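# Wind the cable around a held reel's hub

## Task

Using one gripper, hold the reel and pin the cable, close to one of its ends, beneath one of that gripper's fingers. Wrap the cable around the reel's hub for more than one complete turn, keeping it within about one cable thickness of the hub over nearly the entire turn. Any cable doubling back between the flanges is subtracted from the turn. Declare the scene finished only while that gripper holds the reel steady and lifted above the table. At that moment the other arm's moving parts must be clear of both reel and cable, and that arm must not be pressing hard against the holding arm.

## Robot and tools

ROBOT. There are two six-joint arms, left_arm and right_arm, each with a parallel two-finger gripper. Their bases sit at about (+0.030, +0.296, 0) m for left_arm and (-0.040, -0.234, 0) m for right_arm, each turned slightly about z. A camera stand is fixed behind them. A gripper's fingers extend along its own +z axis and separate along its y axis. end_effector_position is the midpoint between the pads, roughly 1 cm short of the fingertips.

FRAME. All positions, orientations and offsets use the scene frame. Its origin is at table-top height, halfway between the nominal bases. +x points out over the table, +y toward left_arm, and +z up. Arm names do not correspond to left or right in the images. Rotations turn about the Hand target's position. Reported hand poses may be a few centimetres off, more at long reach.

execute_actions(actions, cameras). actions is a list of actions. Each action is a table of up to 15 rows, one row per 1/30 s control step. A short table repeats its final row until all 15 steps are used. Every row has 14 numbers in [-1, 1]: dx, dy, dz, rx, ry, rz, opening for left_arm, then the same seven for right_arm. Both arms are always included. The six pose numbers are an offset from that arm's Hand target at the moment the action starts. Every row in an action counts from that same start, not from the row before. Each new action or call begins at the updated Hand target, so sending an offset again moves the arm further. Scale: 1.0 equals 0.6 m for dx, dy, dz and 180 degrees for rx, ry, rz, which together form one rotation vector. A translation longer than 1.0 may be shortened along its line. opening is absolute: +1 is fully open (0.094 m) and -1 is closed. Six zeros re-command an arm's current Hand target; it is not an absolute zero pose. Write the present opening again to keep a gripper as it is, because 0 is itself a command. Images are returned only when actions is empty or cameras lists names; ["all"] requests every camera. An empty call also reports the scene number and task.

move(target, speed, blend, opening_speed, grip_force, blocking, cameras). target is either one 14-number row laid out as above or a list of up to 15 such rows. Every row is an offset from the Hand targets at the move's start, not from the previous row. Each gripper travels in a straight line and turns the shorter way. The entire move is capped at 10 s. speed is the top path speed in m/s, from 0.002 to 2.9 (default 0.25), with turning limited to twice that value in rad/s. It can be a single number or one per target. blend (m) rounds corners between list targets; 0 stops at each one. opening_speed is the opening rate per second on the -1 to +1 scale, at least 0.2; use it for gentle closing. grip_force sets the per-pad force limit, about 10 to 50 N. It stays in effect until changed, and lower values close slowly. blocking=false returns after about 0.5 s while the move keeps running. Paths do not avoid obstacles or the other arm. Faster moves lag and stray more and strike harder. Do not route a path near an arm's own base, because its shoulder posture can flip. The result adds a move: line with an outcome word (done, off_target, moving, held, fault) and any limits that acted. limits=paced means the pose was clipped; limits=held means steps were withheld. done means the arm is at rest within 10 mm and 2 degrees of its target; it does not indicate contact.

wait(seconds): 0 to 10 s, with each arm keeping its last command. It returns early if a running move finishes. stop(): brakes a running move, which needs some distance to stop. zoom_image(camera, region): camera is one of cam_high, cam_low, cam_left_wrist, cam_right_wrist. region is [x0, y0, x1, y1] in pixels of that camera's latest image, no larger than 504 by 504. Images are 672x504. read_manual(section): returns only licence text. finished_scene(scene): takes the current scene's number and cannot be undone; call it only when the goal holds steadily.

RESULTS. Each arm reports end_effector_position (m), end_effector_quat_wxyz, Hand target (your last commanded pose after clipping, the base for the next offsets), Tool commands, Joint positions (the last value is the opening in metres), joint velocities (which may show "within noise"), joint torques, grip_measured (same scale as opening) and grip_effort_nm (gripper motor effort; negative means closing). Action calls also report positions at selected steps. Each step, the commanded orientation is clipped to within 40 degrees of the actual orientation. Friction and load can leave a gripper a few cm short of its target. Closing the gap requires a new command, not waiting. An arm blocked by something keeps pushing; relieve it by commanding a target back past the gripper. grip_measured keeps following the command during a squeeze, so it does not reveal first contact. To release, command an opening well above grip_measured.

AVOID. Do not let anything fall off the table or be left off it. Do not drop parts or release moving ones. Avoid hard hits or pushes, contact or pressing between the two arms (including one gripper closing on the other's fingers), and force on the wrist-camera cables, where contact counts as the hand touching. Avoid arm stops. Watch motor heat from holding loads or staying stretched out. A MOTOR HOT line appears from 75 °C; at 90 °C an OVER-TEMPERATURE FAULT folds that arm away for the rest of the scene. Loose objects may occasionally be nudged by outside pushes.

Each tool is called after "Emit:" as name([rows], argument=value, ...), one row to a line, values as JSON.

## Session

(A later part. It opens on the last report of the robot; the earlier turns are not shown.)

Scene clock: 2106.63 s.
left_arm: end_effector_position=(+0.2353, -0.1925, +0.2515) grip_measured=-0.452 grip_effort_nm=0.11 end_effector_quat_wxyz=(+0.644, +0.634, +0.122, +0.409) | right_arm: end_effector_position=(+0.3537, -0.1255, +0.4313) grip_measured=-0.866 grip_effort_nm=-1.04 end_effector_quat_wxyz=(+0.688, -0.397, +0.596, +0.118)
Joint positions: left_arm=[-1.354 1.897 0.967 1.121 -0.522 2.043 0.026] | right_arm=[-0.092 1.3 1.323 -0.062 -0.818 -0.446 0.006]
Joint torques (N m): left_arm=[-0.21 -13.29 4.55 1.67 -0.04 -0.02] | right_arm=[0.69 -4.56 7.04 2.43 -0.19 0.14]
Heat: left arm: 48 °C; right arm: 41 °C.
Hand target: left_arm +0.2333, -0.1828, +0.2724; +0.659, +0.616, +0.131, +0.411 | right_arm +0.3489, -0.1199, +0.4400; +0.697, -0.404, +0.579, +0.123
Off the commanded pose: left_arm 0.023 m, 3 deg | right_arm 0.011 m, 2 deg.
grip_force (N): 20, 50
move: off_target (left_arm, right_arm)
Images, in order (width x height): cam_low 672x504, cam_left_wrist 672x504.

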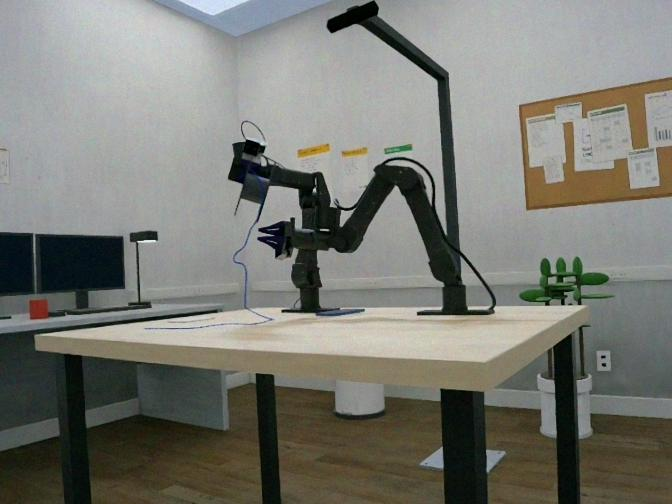

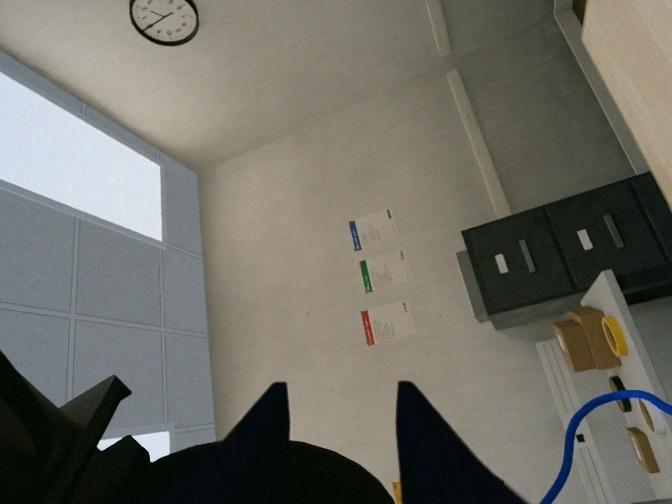

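Emit:
move(target=[0.116, 0.073, -0.085, 0, 0, 0, -0.45, 0, 0, 0, 0, 0, 0, -1], speed=0.12, cameras=["cam_left_wrist", "cam_low"])

Scene clock: 2207.63 s.
left_arm: end_effector_position=(+0.3061, -0.1395, +0.2168) grip_measured=-0.452 grip_effort_nm=0.11 end_effector_quat_wxyz=(+0.633, +0.640, +0.129, +0.416) | right_arm: end_effector_position=(+0.3537, -0.1255, +0.4313) grip_measured=-0.866 grip_effort_nm=-1.04 end_effector_quat_wxyz=(+0.688, -0.397, +0.596, +0.118)
Joint positions: left_arm=[-1.128 1.905 0.818 1.243 -0.326 2.004 0.026] | right_arm=[-0.092 1.3 1.323 -0.062 -0.818 -0.446 0.006]
Joint torques (N m): left_arm=[0.01 -6.94 4.16 2.45 0.14 -0.23] | right_arm=[0.64 -4.63 7.01 2.43 -0.2 0.13]
Heat: left arm: 45 °C; right arm: 41 °C.
Hand target: left_arm +0.3029, -0.1390, +0.2214; +0.659, +0.616, +0.131, +0.411 | right_arm +0.3489, -0.1199, +0.4400; +0.697, -0.404, +0.579, +0.123
Off the commanded pose: left_arm 0.006 m, 4 deg | right_arm 0.011 m, 2 deg.
grip_force (N): 20, 50
move: off_target (left_arm, right_arm)
Images, in order (width x height): cam_low 672x504, cam_left_wrist 672x504.

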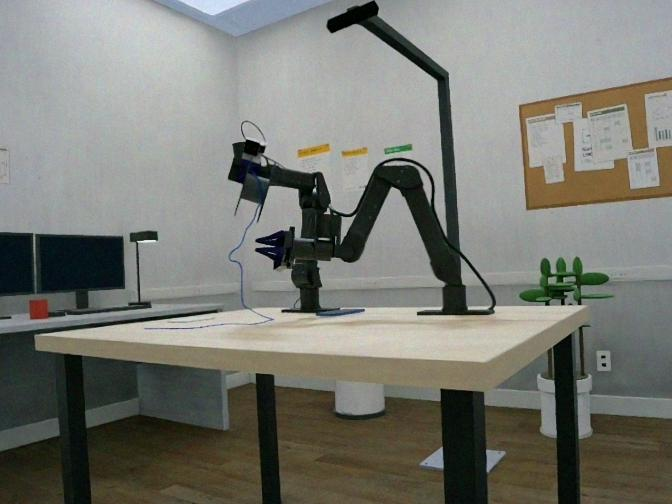

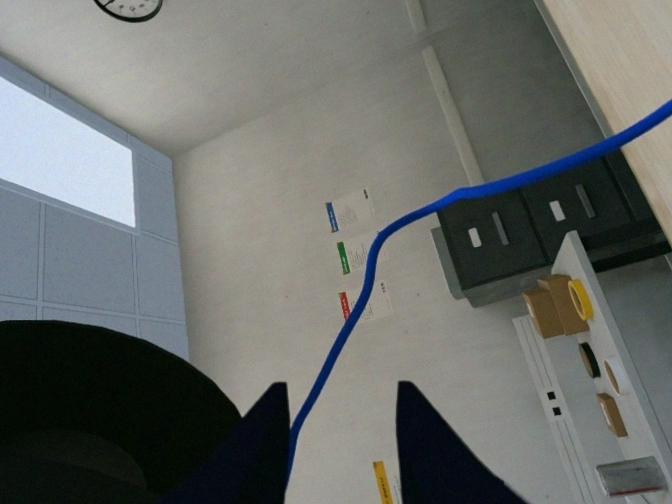

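Emit:
zoom_image(camera="cam_left_wrist", region=[250, 180, 430, 504])

Emit:
zoom_image(camera="cam_low", region=[220, 190, 290, 280])

Scaled by 1.556.

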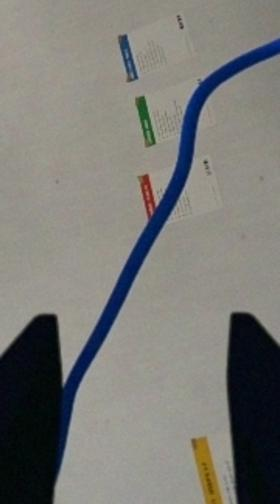

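Scaled by 5.600.

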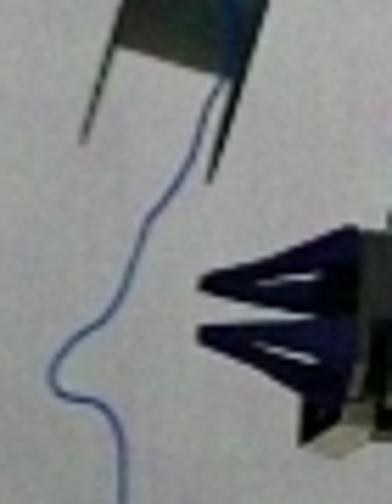

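Emit:
move(target=[0.085, -0.061, 0.022, 0, 0, 0, -0.35, 0, 0, 0, 0, 0, 0, -1], speed=0.1, cameras=["cam_left_wrist", "cam_low"])

Scene clock: 2243.63 s.
left_arm: end_effector_position=(+0.3500, -0.1690, +0.2369) grip_measured=-0.352 grip_effort_nm=0.11 end_effector_quat_wxyz=(+0.651, +0.619, +0.130, +0.419) | right_arm: end_effector_position=(+0.3537, -0.1255, +0.4313) grip_measured=-0.866 grip_effort_nm=-1.04 end_effector_quat_wxyz=(+0.688, -0.397, +0.596, +0.118)
Joint positions: left_arm=[-1.058 2.025 1.047 1.186 -0.252 1.988 0.03] | right_arm=[-0.092 1.3 1.323 -0.062 -0.818 -0.446 0.006]
Joint torques (N m): left_arm=[0.43 -8.2 8.1 1.62 0.11 -0.18] | right_arm=[0.68 -4.57 7.02 2.43 -0.19 0.11]
Heat: left arm: 53 °C; right arm: 41 °C.
Hand target: left_arm +0.3538, -0.1757, +0.2348; +0.659, +0.616, +0.131, +0.411 | right_arm +0.3489, -0.1199, +0.4400; +0.697, -0.404, +0.579, +0.123
Off the commanded pose: left_arm 0.008 m, 1 deg | right_arm 0.011 m, 2 deg.
grip_force (N): 20, 50
move: off_target (right_arm)
Images, in order (width x height): cam_low 672x504, cam_left_wrist 672x504.

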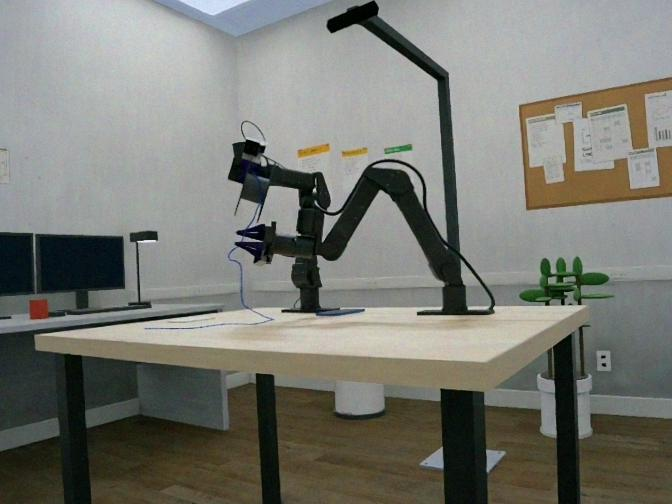

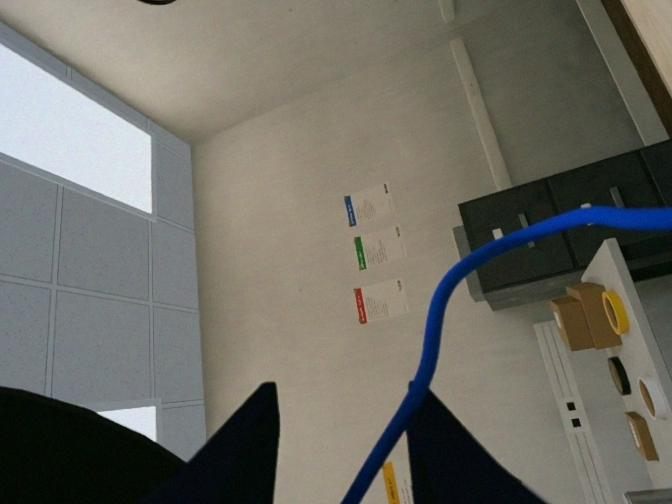

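Emit:
move([
  [0, 0.012, -0.028, 0, 0, 0, -0.35, 0, 0, 0, 0, 0, 0, -1],
  [0.059, -0.048, -0.01, 0, 0, 0, -0.35, 0, 0, 0, 0, 0, 0, -1],
], speed=0.08, cameras=["cam_left_wrist", "cam_low"])

Scene clock: 2259.07 s.
left_arm: end_effector_position=(+0.3834, -0.1971, +0.2372) grip_measured=-0.352 grip_effort_nm=0.11 end_effector_quat_wxyz=(+0.657, +0.612, +0.131, +0.421) | right_arm: end_effector_position=(+0.3551, -0.1271, +0.4314) grip_measured=-0.866 grip_effort_nm=-1.04 end_effector_quat_wxyz=(+0.689, -0.395, +0.597, +0.112)
Joint positions: left_arm=[-1.024 2.159 1.252 1.131 -0.218 1.979 0.03] | right_arm=[-0.092 1.3 1.323 -0.061 -0.808 -0.451 0.006]
Joint torques (N m): left_arm=[0.61 -9.2 8.61 1.47 0.17 -0.17] | right_arm=[0.73 -4.66 6.98 2.42 -0.28 0.17]
Heat: left arm: 48 °C; right arm: 42 °C.
Hand target: left_arm +0.3893, -0.2045, +0.2287; +0.659, +0.616, +0.131, +0.411 | right_arm +0.3489, -0.1200, +0.4400; +0.697, -0.404, +0.579, +0.122
Off the commanded pose: left_arm 0.013 m, 1 deg | right_arm 0.013 m, 3 deg.
grip_force (N): 20, 50
move: off_target (left_arm, right_arm)
Images, in order (width x height): cam_low 672x504, cam_left_wrist 672x504.

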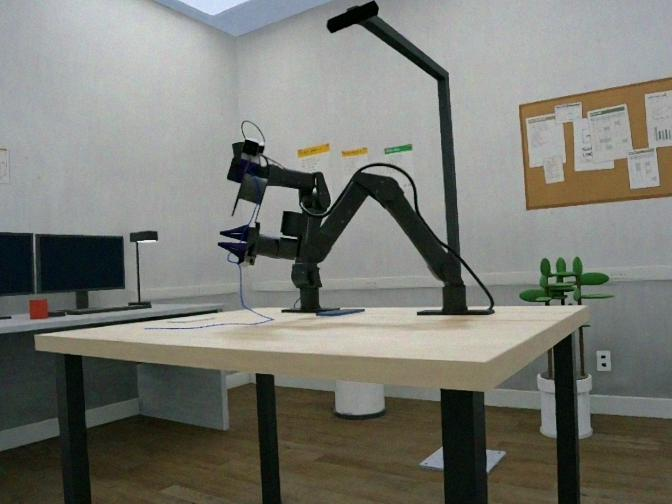

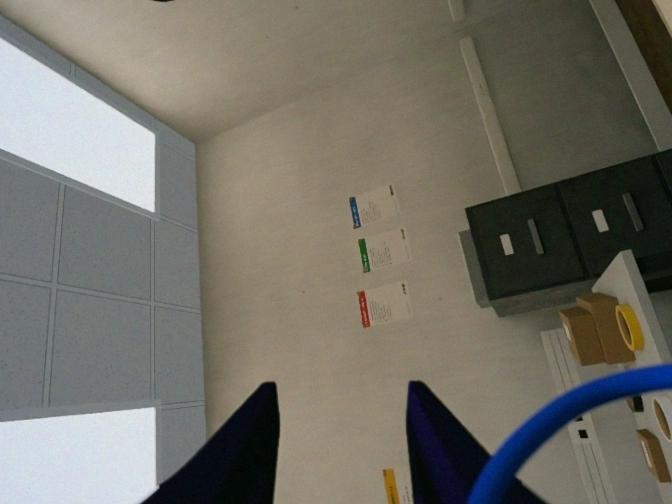

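Emit:
zoom_image(camera="cam_low", region=[210, 140, 300, 280])

Emit:
wait(seconds=0.3, cameras=["all"])

Scaled by 3.600.

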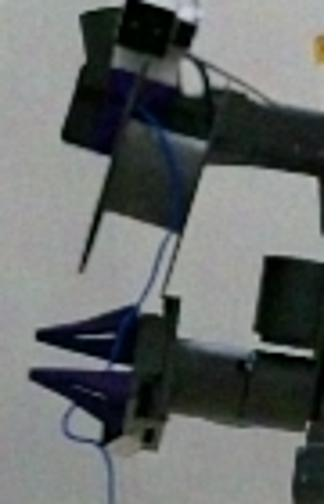

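Scene clock: 2271.63 s.
left_arm: end_effector_position=(+0.3833, -0.1972, +0.2372) grip_measured=-0.352 grip_effort_nm=0.11 end_effector_quat_wxyz=(+0.657, +0.612, +0.130, +0.420) | right_arm: end_effector_position=(+0.3551, -0.1271, +0.4314) grip_measured=-0.866 grip_effort_nm=-1.04 end_effector_quat_wxyz=(+0.689, -0.395, +0.597, +0.112)
Joint positions: left_arm=[-1.024 2.159 1.252 1.131 -0.218 1.979 0.03] | right_arm=[-0.092 1.3 1.323 -0.061 -0.808 -0.451 0.006]
Joint torques (N m): left_arm=[0.59 -9.18 8.62 1.47 0.17 -0.17] | right_arm=[0.66 -4.62 7.01 2.42 -0.28 0.18]
Heat: left arm: 47 °C; right arm: 42 °C.
Hand target: left_arm +0.3892, -0.2045, +0.2287; +0.659, +0.616, +0.131, +0.411 | right_arm +0.3489, -0.1200, +0.4400; +0.697, -0.404, +0.579, +0.122
Tool commands: left_gripper/opening=-0.35 right_gripper/opening=-1.0
Off the commanded pose: left_arm 0.013 m, 1 deg | right_arm 0.013 m, 3 deg.
grip_force (N): 20, 50
wait: 0.30 s; at rest from the start

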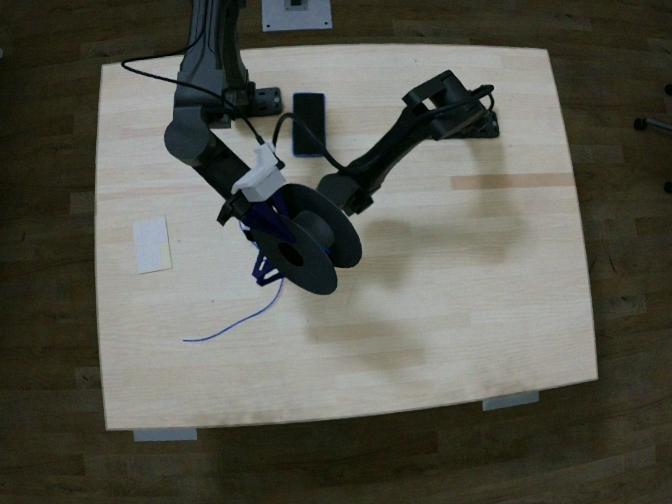

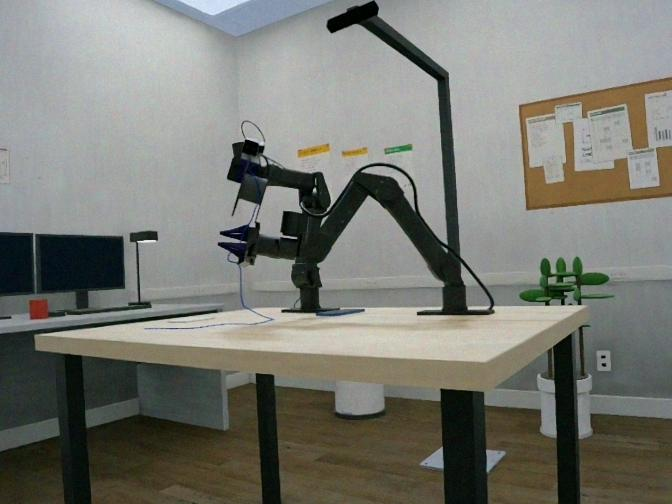

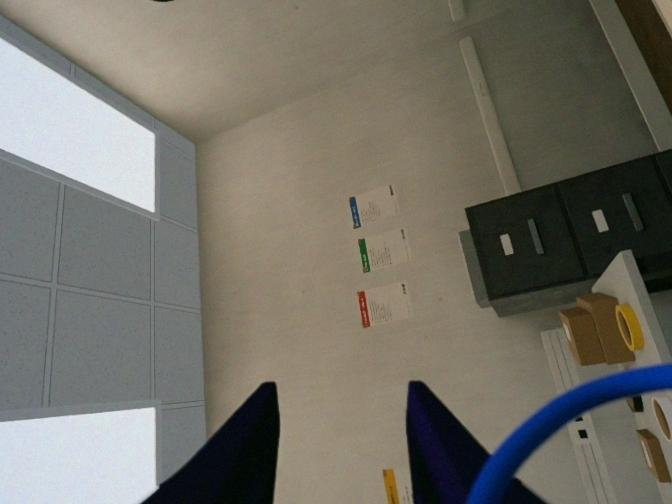

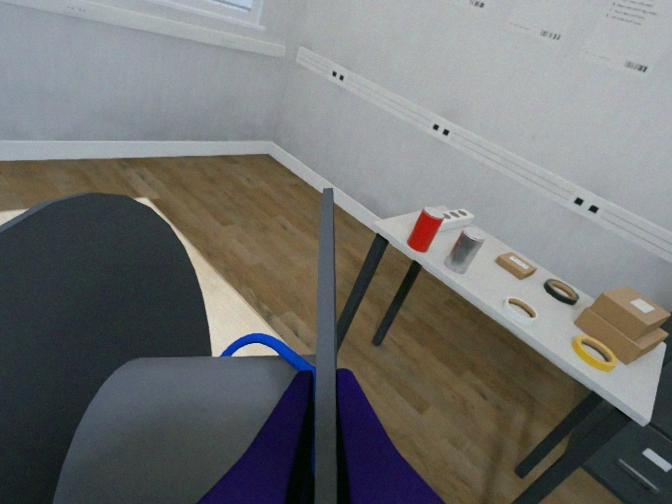

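Emit:
move(target=[-0.012, 0.012, 0.0, 0, 0, 0, -0.91, 0, 0, 0, 0, 0, 0, -1], speed=0.05, opening_speed=0.5, cameras=["cam_left_wrist", "cam_low", "cam_right_wrist"])

Scene clock: 2289.93 s.
left_arm: end_effector_position=(+0.3833, -0.1972, +0.2372) grip_measured=-0.908 grip_effort_nm=-0.12 end_effector_quat_wxyz=(+0.657, +0.612, +0.130, +0.420) | right_arm: end_effector_position=(+0.3551, -0.1271, +0.4314) grip_measured=-0.866 grip_effort_nm=-1.04 end_effector_quat_wxyz=(+0.689, -0.395, +0.597, +0.112)
Joint positions: left_arm=[-1.024 2.159 1.252 1.131 -0.218 1.979 0.004] | right_arm=[-0.092 1.3 1.323 -0.061 -0.808 -0.451 0.006]
Joint torques (N m): left_arm=[0.14 -11.32 4.68 1.65 0.11 -0.17] | right_arm=[0.72 -4.6 6.98 2.41 -0.29 0.18]
Heat: left arm: 46 °C; right arm: 42 °C.
Hand target: left_arm +0.3820, -0.1973, +0.2287; +0.659, +0.616, +0.131, +0.411 | right_arm +0.3489, -0.1200, +0.4400; +0.697, -0.404, +0.579, +0.122
Off the commanded pose: left_arm 0.009 m, 1 deg | right_arm 0.013 m, 3 deg.
grip_force (N): 20, 50
move: off_target (right_arm)
Images, in order (width x height): cam_low 672x504, cam_left_wrist 672x504, cam_right_wrist 672x504.

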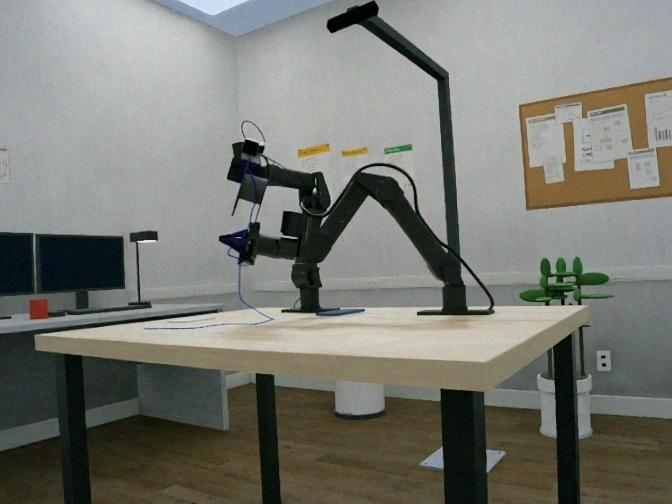

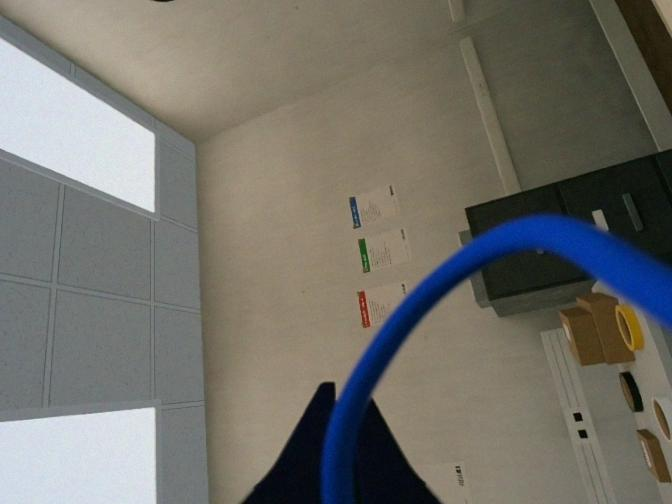

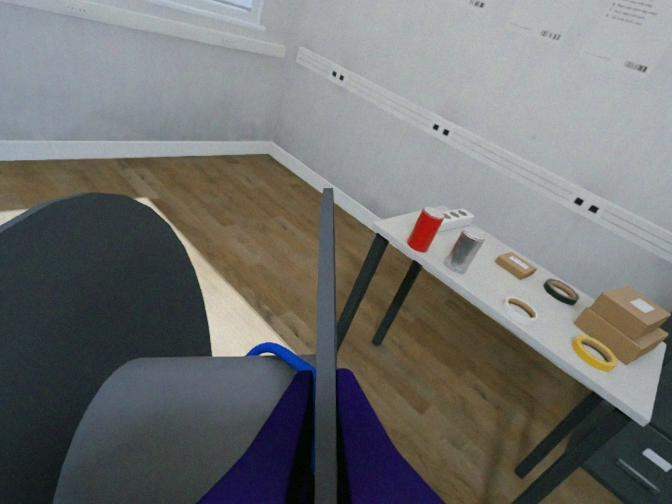

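Emit:
move([
  [-0.0923, 0.0008, 0.0413, -0.0267, 0.0117, -0.0057, -0.91, 0, 0, 0, 0, 0, 0, -1],
  [-0.1437, 0.0052, 0.0815, -0.0535, 0.0234, -0.0115, -0.91, 0, 0, 0, 0, 0, 0, -1],
], speed=0.08, blend=0.02, cameras=["cam_left_wrist", "cam_low", "cam_right_wrist"])

Scene clock: 2334.57 s.
left_arm: end_effector_position=(+0.3019, -0.2063, +0.2411) grip_measured=-0.908 grip_effort_nm=-0.12 end_effector_quat_wxyz=(+0.678, +0.616, +0.166, +0.366) | right_arm: end_effector_position=(+0.3538, -0.1258, +0.4306) grip_measured=-0.866 grip_effort_nm=-1.04 end_effector_quat_wxyz=(+0.687, -0.397, +0.598, +0.118)
Joint positions: left_arm=[-1.2 2.039 1.107 1.135 -0.372 1.877 0.004] | right_arm=[-0.092 1.3 1.323 -0.065 -0.818 -0.446 0.006]
Joint torques (N m): left_arm=[-0.4 -15.31 4.57 2.06 -0.02 -0.22] | right_arm=[0.7 -4.53 7.01 2.47 -0.19 0.14]
Heat: left arm: 47 °C; right arm: 42 °C.
Hand target: left_arm +0.2959, -0.1941, +0.2776; +0.711, +0.575, +0.178, +0.364 | right_arm +0.3489, -0.1200, +0.4399; +0.697, -0.404, +0.579, +0.122
Off the commanded pose: left_arm 0.039 m, 6 deg | right_arm 0.012 m, 3 deg.
grip_force (N): 20, 50
move: off_target (left_arm, right_arm)
Images, in order (width x height): cam_low 672x504, cam_left_wrist 672x504, cam_right_wrist 672x504.

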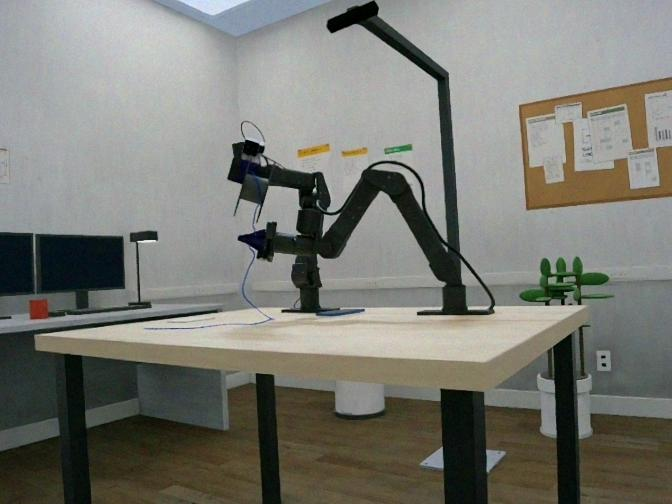

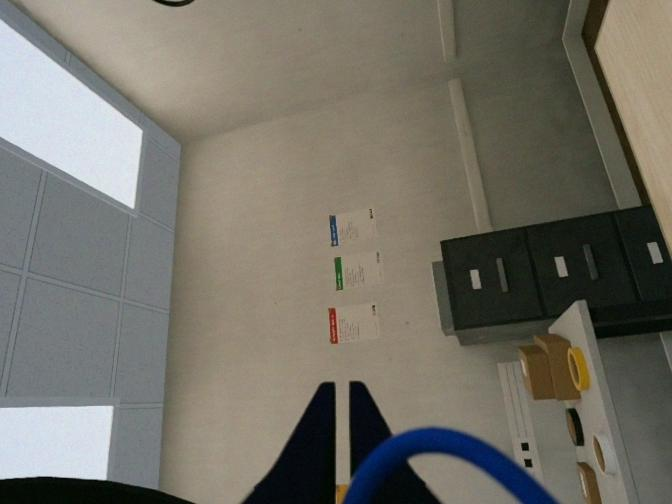

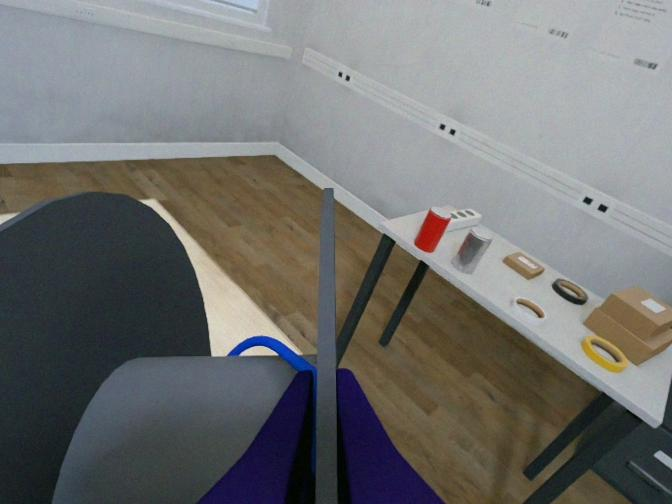

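Emit:
move(target=[0, 0, 0.02, 0, 0, 0, -0.91, 0, 0, 0, 0, 0, 0, -1], speed=0.08, cameras=["cam_left_wrist", "cam_low", "cam_right_wrist"])

Scene clock: 2339.87 s.
left_arm: end_effector_position=(+0.3006, -0.2024, +0.2580) grip_measured=-0.908 grip_effort_nm=-0.12 end_effector_quat_wxyz=(+0.687, +0.604, +0.168, +0.367) | right_arm: end_effector_position=(+0.3538, -0.1258, +0.4306) grip_measured=-0.866 grip_effort_nm=-1.04 end_effector_quat_wxyz=(+0.687, -0.397, +0.598, +0.118)
Joint positions: left_arm=[-1.2 2.008 1.107 1.133 -0.373 1.877 0.004] | right_arm=[-0.092 1.3 1.323 -0.065 -0.818 -0.446 0.006]
Joint torques (N m): left_arm=[-0.46 -14.91 5.79 1.68 -0.07 -0.17] | right_arm=[0.73 -4.59 6.98 2.46 -0.19 0.14]
Heat: left arm: 47 °C; right arm: 42 °C.
Hand target: left_arm +0.2959, -0.1942, +0.2896; +0.711, +0.575, +0.178, +0.364 | right_arm +0.3489, -0.1200, +0.4399; +0.697, -0.404, +0.579, +0.122
Off the commanded pose: left_arm 0.033 m, 4 deg | right_arm 0.012 m, 3 deg.
grip_force (N): 20, 50
move: off_target (left_arm, right_arm)
Images, in order (width x height): cam_low 672x504, cam_left_wrist 672x504, cam_right_wrist 672x504.

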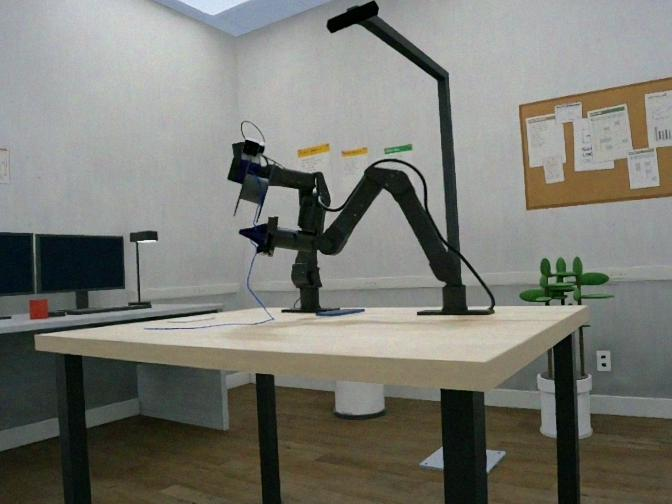

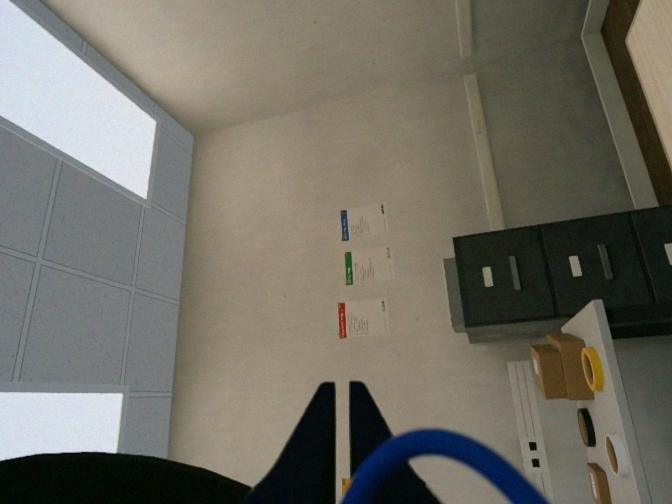

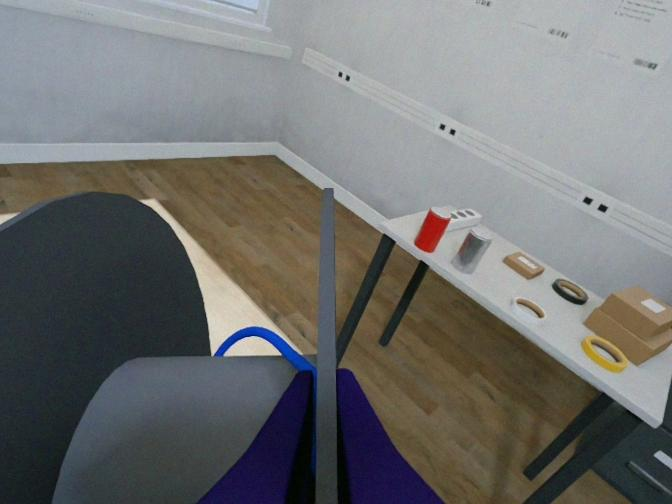

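Emit:
zoom_image(camera="cam_low", region=[210, 140, 300, 280])

Scaled by 3.600.

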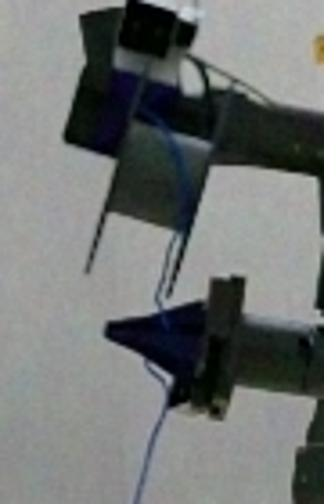

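Emit:
move([
  [-0.0567, 0.0267, 0.0925, -0.0264, 0.0113, -0.0077, -0.91, 0, 0, 0, 0, 0, 0, -1],
  [-0.0817, 0.0517, 0.1675, -0.0528, 0.0227, -0.0153, -0.91, 0, 0, 0, 0, 0, 0, -1],
], speed=0.08, blend=0.02, cameras=["cam_left_wrist", "cam_low", "cam_right_wrist", "cam_high"])

Scene clock: 2362.20 s.
left_arm: end_effector_position=(+0.2515, -0.1762, +0.3614) grip_measured=-0.908 grip_effort_nm=-0.12 end_effector_quat_wxyz=(+0.738, +0.558, +0.207, +0.318) | right_arm: end_effector_position=(+0.3530, -0.1247, +0.4306) grip_measured=-0.866 grip_effort_nm=-1.04 end_effector_quat_wxyz=(+0.686, -0.396, +0.598, +0.123)
Joint positions: left_arm=[-1.295 1.726 1.107 0.949 -0.455 1.772 0.004] | right_arm=[-0.092 1.3 1.323 -0.065 -0.825 -0.439 0.006]
Joint torques (N m): left_arm=[-0.47 -12.98 6.95 1.47 -0.1 -0.17] | right_arm=[0.73 -4.55 6.94 2.47 -0.13 0.08]
Heat: left arm: 46 °C; right arm: 41 °C.
Hand target: left_arm +0.2469, -0.1631, +0.3900; +0.757, +0.531, +0.219, +0.310 | right_arm +0.3489, -0.1200, +0.4399; +0.697, -0.404, +0.579, +0.122
Off the commanded pose: left_arm 0.032 m, 4 deg | right_arm 0.011 m, 3 deg.
grip_force (N): 20, 50
move: off_target (left_arm, right_arm)

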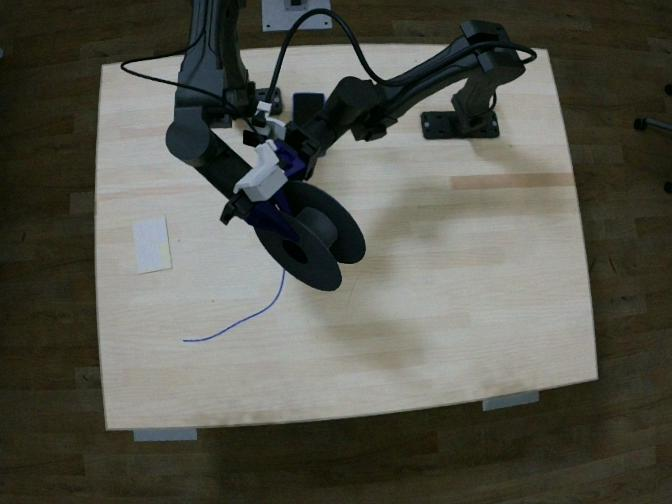

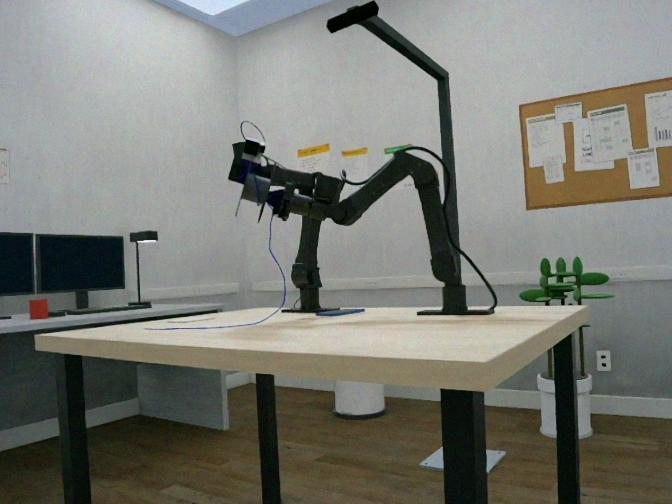

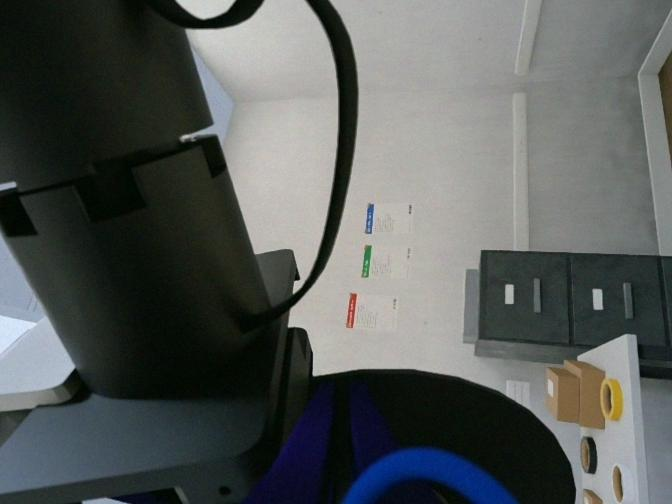

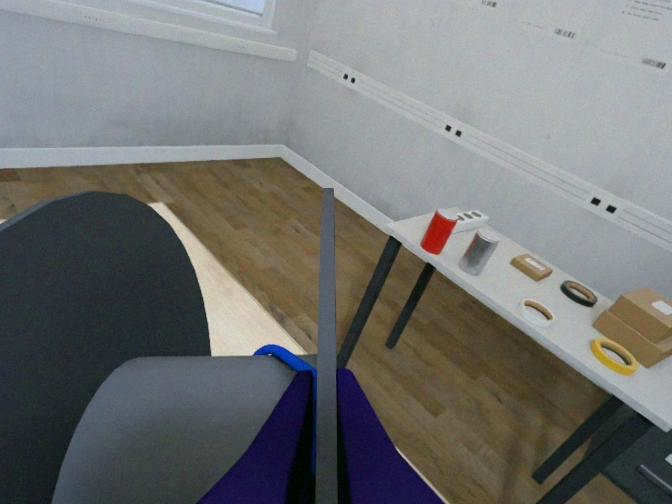

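Emit:
move([
  [-0.015, 0.035, 0.0283, -0.026, 0.0183, -0.0113, -0.91, 0, 0, 0, 0, 0, 0, -1],
  [-0.0192, 0.061, 0.074, -0.0666, 0.0516, -0.0302, -0.91, 0, 0, 0, 0, 0, 0, -1],
], speed=0.07, blend=0.01, cameras=["cam_left_wrist", "cam_low", "cam_right_wrist", "cam_high"])

Scene clock: 2406.33 s.
left_arm: end_effector_position=(+0.2431, -0.1545, +0.3755) grip_measured=-0.908 grip_effort_nm=-0.12 end_effector_quat_wxyz=(+0.753, +0.555, +0.278, +0.221) | right_arm: end_effector_position=(+0.3505, -0.1205, +0.4327) grip_measured=-0.866 grip_effort_nm=-1.04 end_effector_quat_wxyz=(+0.686, -0.397, +0.594, +0.135)
Joint positions: left_arm=[-1.3 1.585 1.077 0.767 -0.456 1.508 0.004] | right_arm=[-0.086 1.3 1.323 -0.055 -0.84 -0.418 0.006]
Joint torques (N m): left_arm=[-0.13 -14.27 7.17 2.22 -0.06 -0.18] | right_arm=[0.23 -4.59 6.97 2.34 0.02 -0.15]
Heat: left arm: 45 °C; right arm: 41 °C.
Hand target: left_arm +0.2354, -0.1265, +0.4344; +0.802, +0.482, +0.285, +0.206 | right_arm +0.3489, -0.1199, +0.4400; +0.697, -0.404, +0.579, +0.123
Off the commanded pose: left_arm 0.066 m, 10 deg | right_arm 0.007 m, 3 deg.
grip_force (N): 20, 50
move: off_target (left_arm, right_arm)

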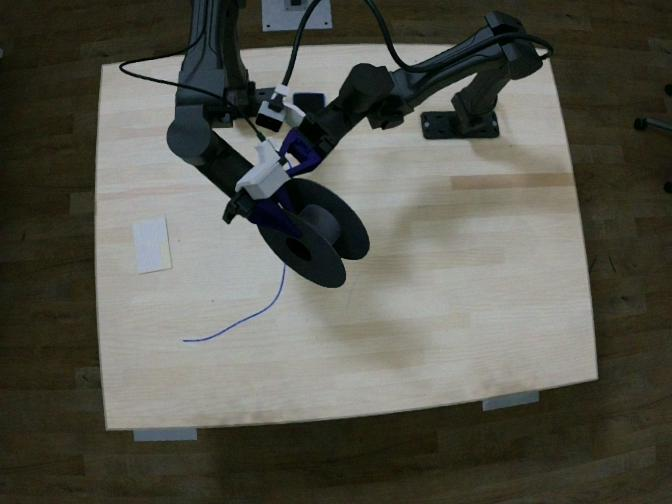

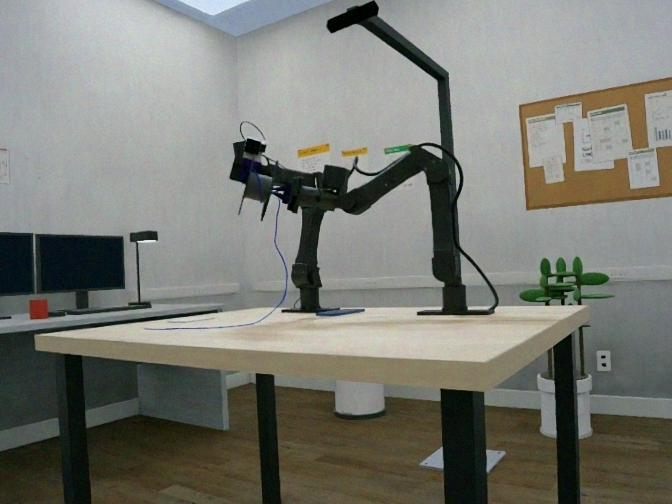

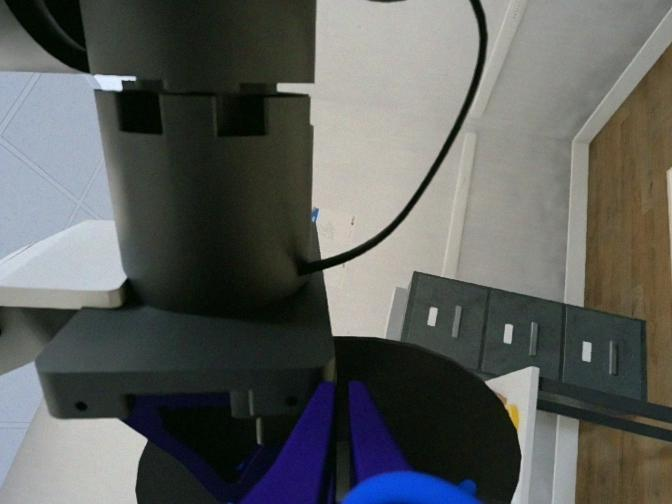

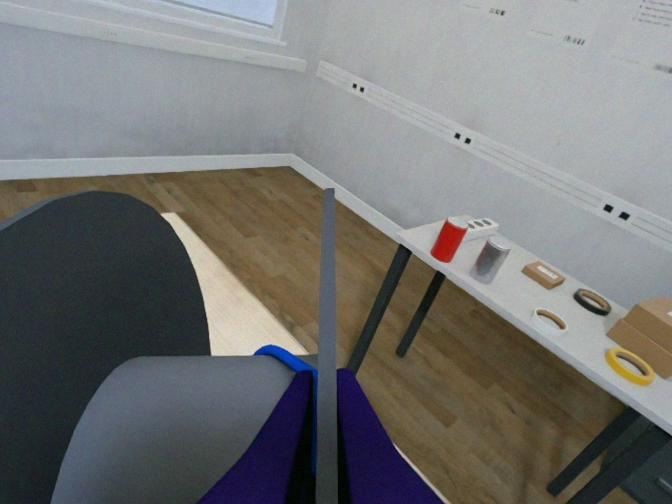

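Emit:
move(target=[0.0185, -0.0475, -0.094, 0.035, -0.028, 0.016, -0.91, 0, 0, 0, 0, 0, 0, -1], speed=0.07, cameras=["cam_left_wrist"])

Scene clock: 2415.87 s.
left_arm: end_effector_position=(+0.2438, -0.1544, +0.3841) grip_measured=-0.908 grip_effort_nm=-0.12 end_effector_quat_wxyz=(+0.778, +0.515, +0.248, +0.261) | right_arm: end_effector_position=(+0.3534, -0.1236, +0.4327) grip_measured=-0.866 grip_effort_nm=-1.04 end_effector_quat_wxyz=(+0.689, -0.395, +0.596, +0.122)
Joint positions: left_arm=[-1.3 1.651 1.056 0.992 -0.461 1.63 0.004] | right_arm=[-0.086 1.3 1.323 -0.055 -0.817 -0.433 0.006]
Joint torques (N m): left_arm=[0.43 -6.31 5.42 1.79 0.07 -0.05] | right_arm=[0.17 -4.59 7.02 2.35 -0.19 0.02]
Heat: left arm: 47 °C; right arm: 42 °C.
Hand target: left_arm +0.2465, -0.1550, +0.3781; +0.781, +0.509, +0.250, +0.262 | right_arm +0.3489, -0.1199, +0.4400; +0.697, -0.404, +0.579, +0.123
Off the commanded pose: left_arm 0.007 m, 1 deg | right_arm 0.009 m, 2 deg.
grip_force (N): 20, 50
move: done
Images, in order (width x height): cam_left_wrist 672x504.

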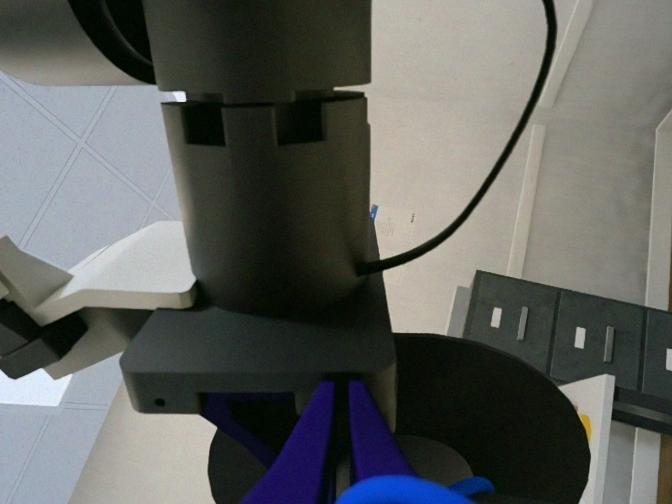

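Emit:
move(target=[-0.0175, 0.0283, 0.004, 0, 0, 0, -0.91, 0, 0, 0, 0, 0, 0, -1], speed=0.06, cameras=["cam_left_wrist"])

Scene clock: 2439.47 s.
left_arm: end_effector_position=(+0.2417, -0.1530, +0.3566) grip_measured=-0.908 grip_effort_nm=-0.12 end_effector_quat_wxyz=(+0.761, +0.538, +0.246, +0.266) | right_arm: end_effector_position=(+0.3532, -0.1233, +0.4315) grip_measured=-0.866 grip_effort_nm=-1.04 end_effector_quat_wxyz=(+0.687, -0.395, +0.597, +0.124)
Joint positions: left_arm=[-1.305 1.651 0.99 1.004 -0.466 1.638 0.004] | right_arm=[-0.086 1.3 1.323 -0.06 -0.818 -0.433 0.006]
Joint torques (N m): left_arm=[-0.47 -11.96 5.26 1.77 -0.02 -0.05] | right_arm=[0.17 -4.59 6.97 2.42 -0.18 -0.01]
Heat: left arm: 46 °C; right arm: 43 °C.
Hand target: left_arm +0.2360, -0.1381, +0.3805; +0.781, +0.509, +0.250, +0.262 | right_arm +0.3489, -0.1199, +0.4399; +0.697, -0.404, +0.579, +0.123
Off the commanded pose: left_arm 0.029 m, 4 deg | right_arm 0.010 m, 3 deg.
grip_force (N): 20, 50
move: off_target (left_arm, right_arm)
Images, in order (width x height): cam_left_wrist 672x504.

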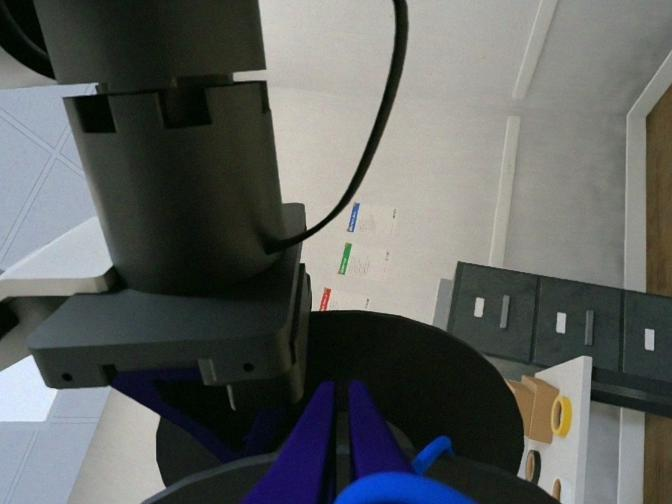

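Emit:
move(target=[-0.004, 0.0142, 0.041, -0.0258, 0.0182, -0.0119, -0.91, 0, 0, 0, 0, 0, 0, -1], speed=0.06, cameras=["cam_left_wrist"])

Scene clock: 2454.00 s.
left_arm: end_effector_position=(+0.2396, -0.1452, +0.3684) grip_measured=-0.908 grip_effort_nm=-0.12 end_effector_quat_wxyz=(+0.770, +0.529, +0.267, +0.236) | right_arm: end_effector_position=(+0.3511, -0.1212, +0.4316) grip_measured=-0.866 grip_effort_nm=-1.04 end_effector_quat_wxyz=(+0.686, -0.399, +0.595, +0.131)
Joint positions: left_arm=[-1.305 1.6 0.99 0.951 -0.466 1.559 0.004] | right_arm=[-0.086 1.3 1.323 -0.06 -0.835 -0.43 0.006]
Joint torques (N m): left_arm=[-0.34 -12.22 7.45 1.64 0.02 -0.26] | right_arm=[0.16 -4.55 6.98 2.41 -0.04 -0.03]
Heat: left arm: 44 °C; right arm: 43 °C.
Hand target: left_arm +0.2336, -0.1295, +0.4052; +0.798, +0.488, +0.273, +0.223 | right_arm +0.3489, -0.1200, +0.4400; +0.697, -0.404, +0.579, +0.123
Off the commanded pose: left_arm 0.040 m, 6 deg | right_arm 0.009 m, 2 deg.
grip_force (N): 20, 50
move: off_target (left_arm)
Images, in order (width x height): cam_left_wrist 672x504.

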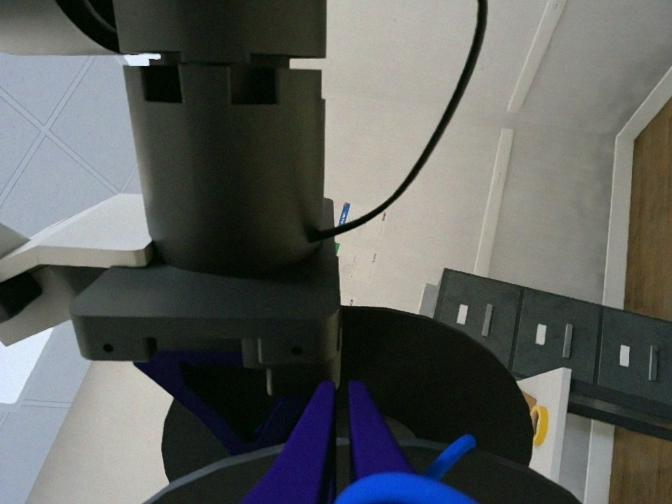

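Emit:
move([
  [-0.0015, 0.0308, 0.0547, -0.0439, 0.0362, -0.0229, -0.91, 0, 0, 0, 0, 0, 0, -1],
], speed=0.06, cameras=["cam_left_wrist", "cam_right_wrist"])

Scene clock: 2484.33 s.
left_arm: end_effector_position=(+0.2368, -0.1322, +0.3806) grip_measured=-0.908 grip_effort_nm=-0.12 end_effector_quat_wxyz=(+0.778, +0.519, +0.315, +0.165) | right_arm: end_effector_position=(+0.3483, -0.1172, +0.4317) grip_measured=-0.866 grip_effort_nm=-1.04 end_effector_quat_wxyz=(+0.683, -0.400, +0.593, +0.144)
Joint positions: left_arm=[-1.3 1.51 0.99 0.818 -0.457 1.368 0.004] | right_arm=[-0.082 1.3 1.323 -0.06 -0.852 -0.413 0.006]
Joint torques (N m): left_arm=[0.46 -12.19 9.58 1.93 0.07 -0.23] | right_arm=[-0.28 -4.57 7.01 2.39 0.11 -0.19]
Heat: left arm: 45 °C; right arm: 42 °C.
Hand target: left_arm +0.2327, -0.1111, +0.4379; +0.821, +0.454, +0.315, +0.146 | right_arm +0.3489, -0.1200, +0.4400; +0.697, -0.404, +0.579, +0.122
Off the commanded pose: left_arm 0.061 m, 9 deg | right_arm 0.009 m, 3 deg.
grip_force (N): 20, 50
move: off_target (left_arm, right_arm)
Images, in order (width x height): cam_left_wrist 672x504, cam_right_wrist 672x504.

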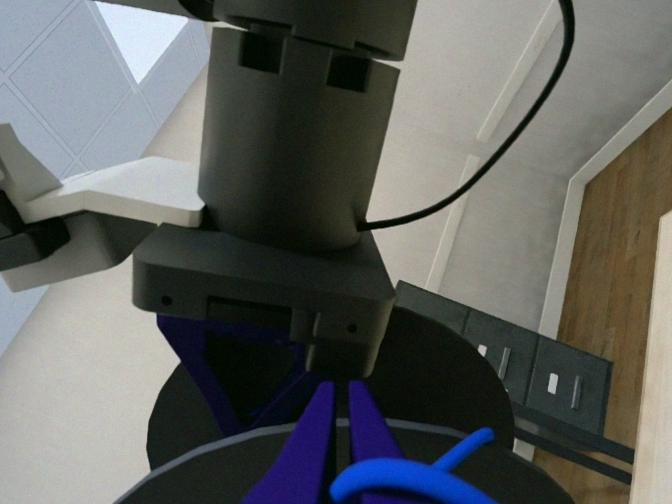

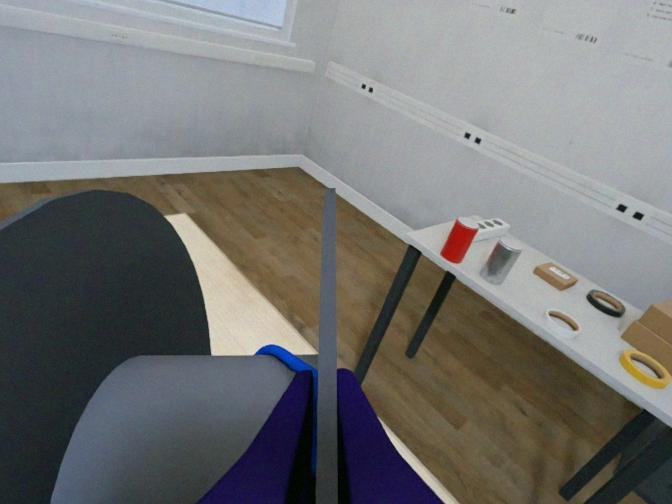

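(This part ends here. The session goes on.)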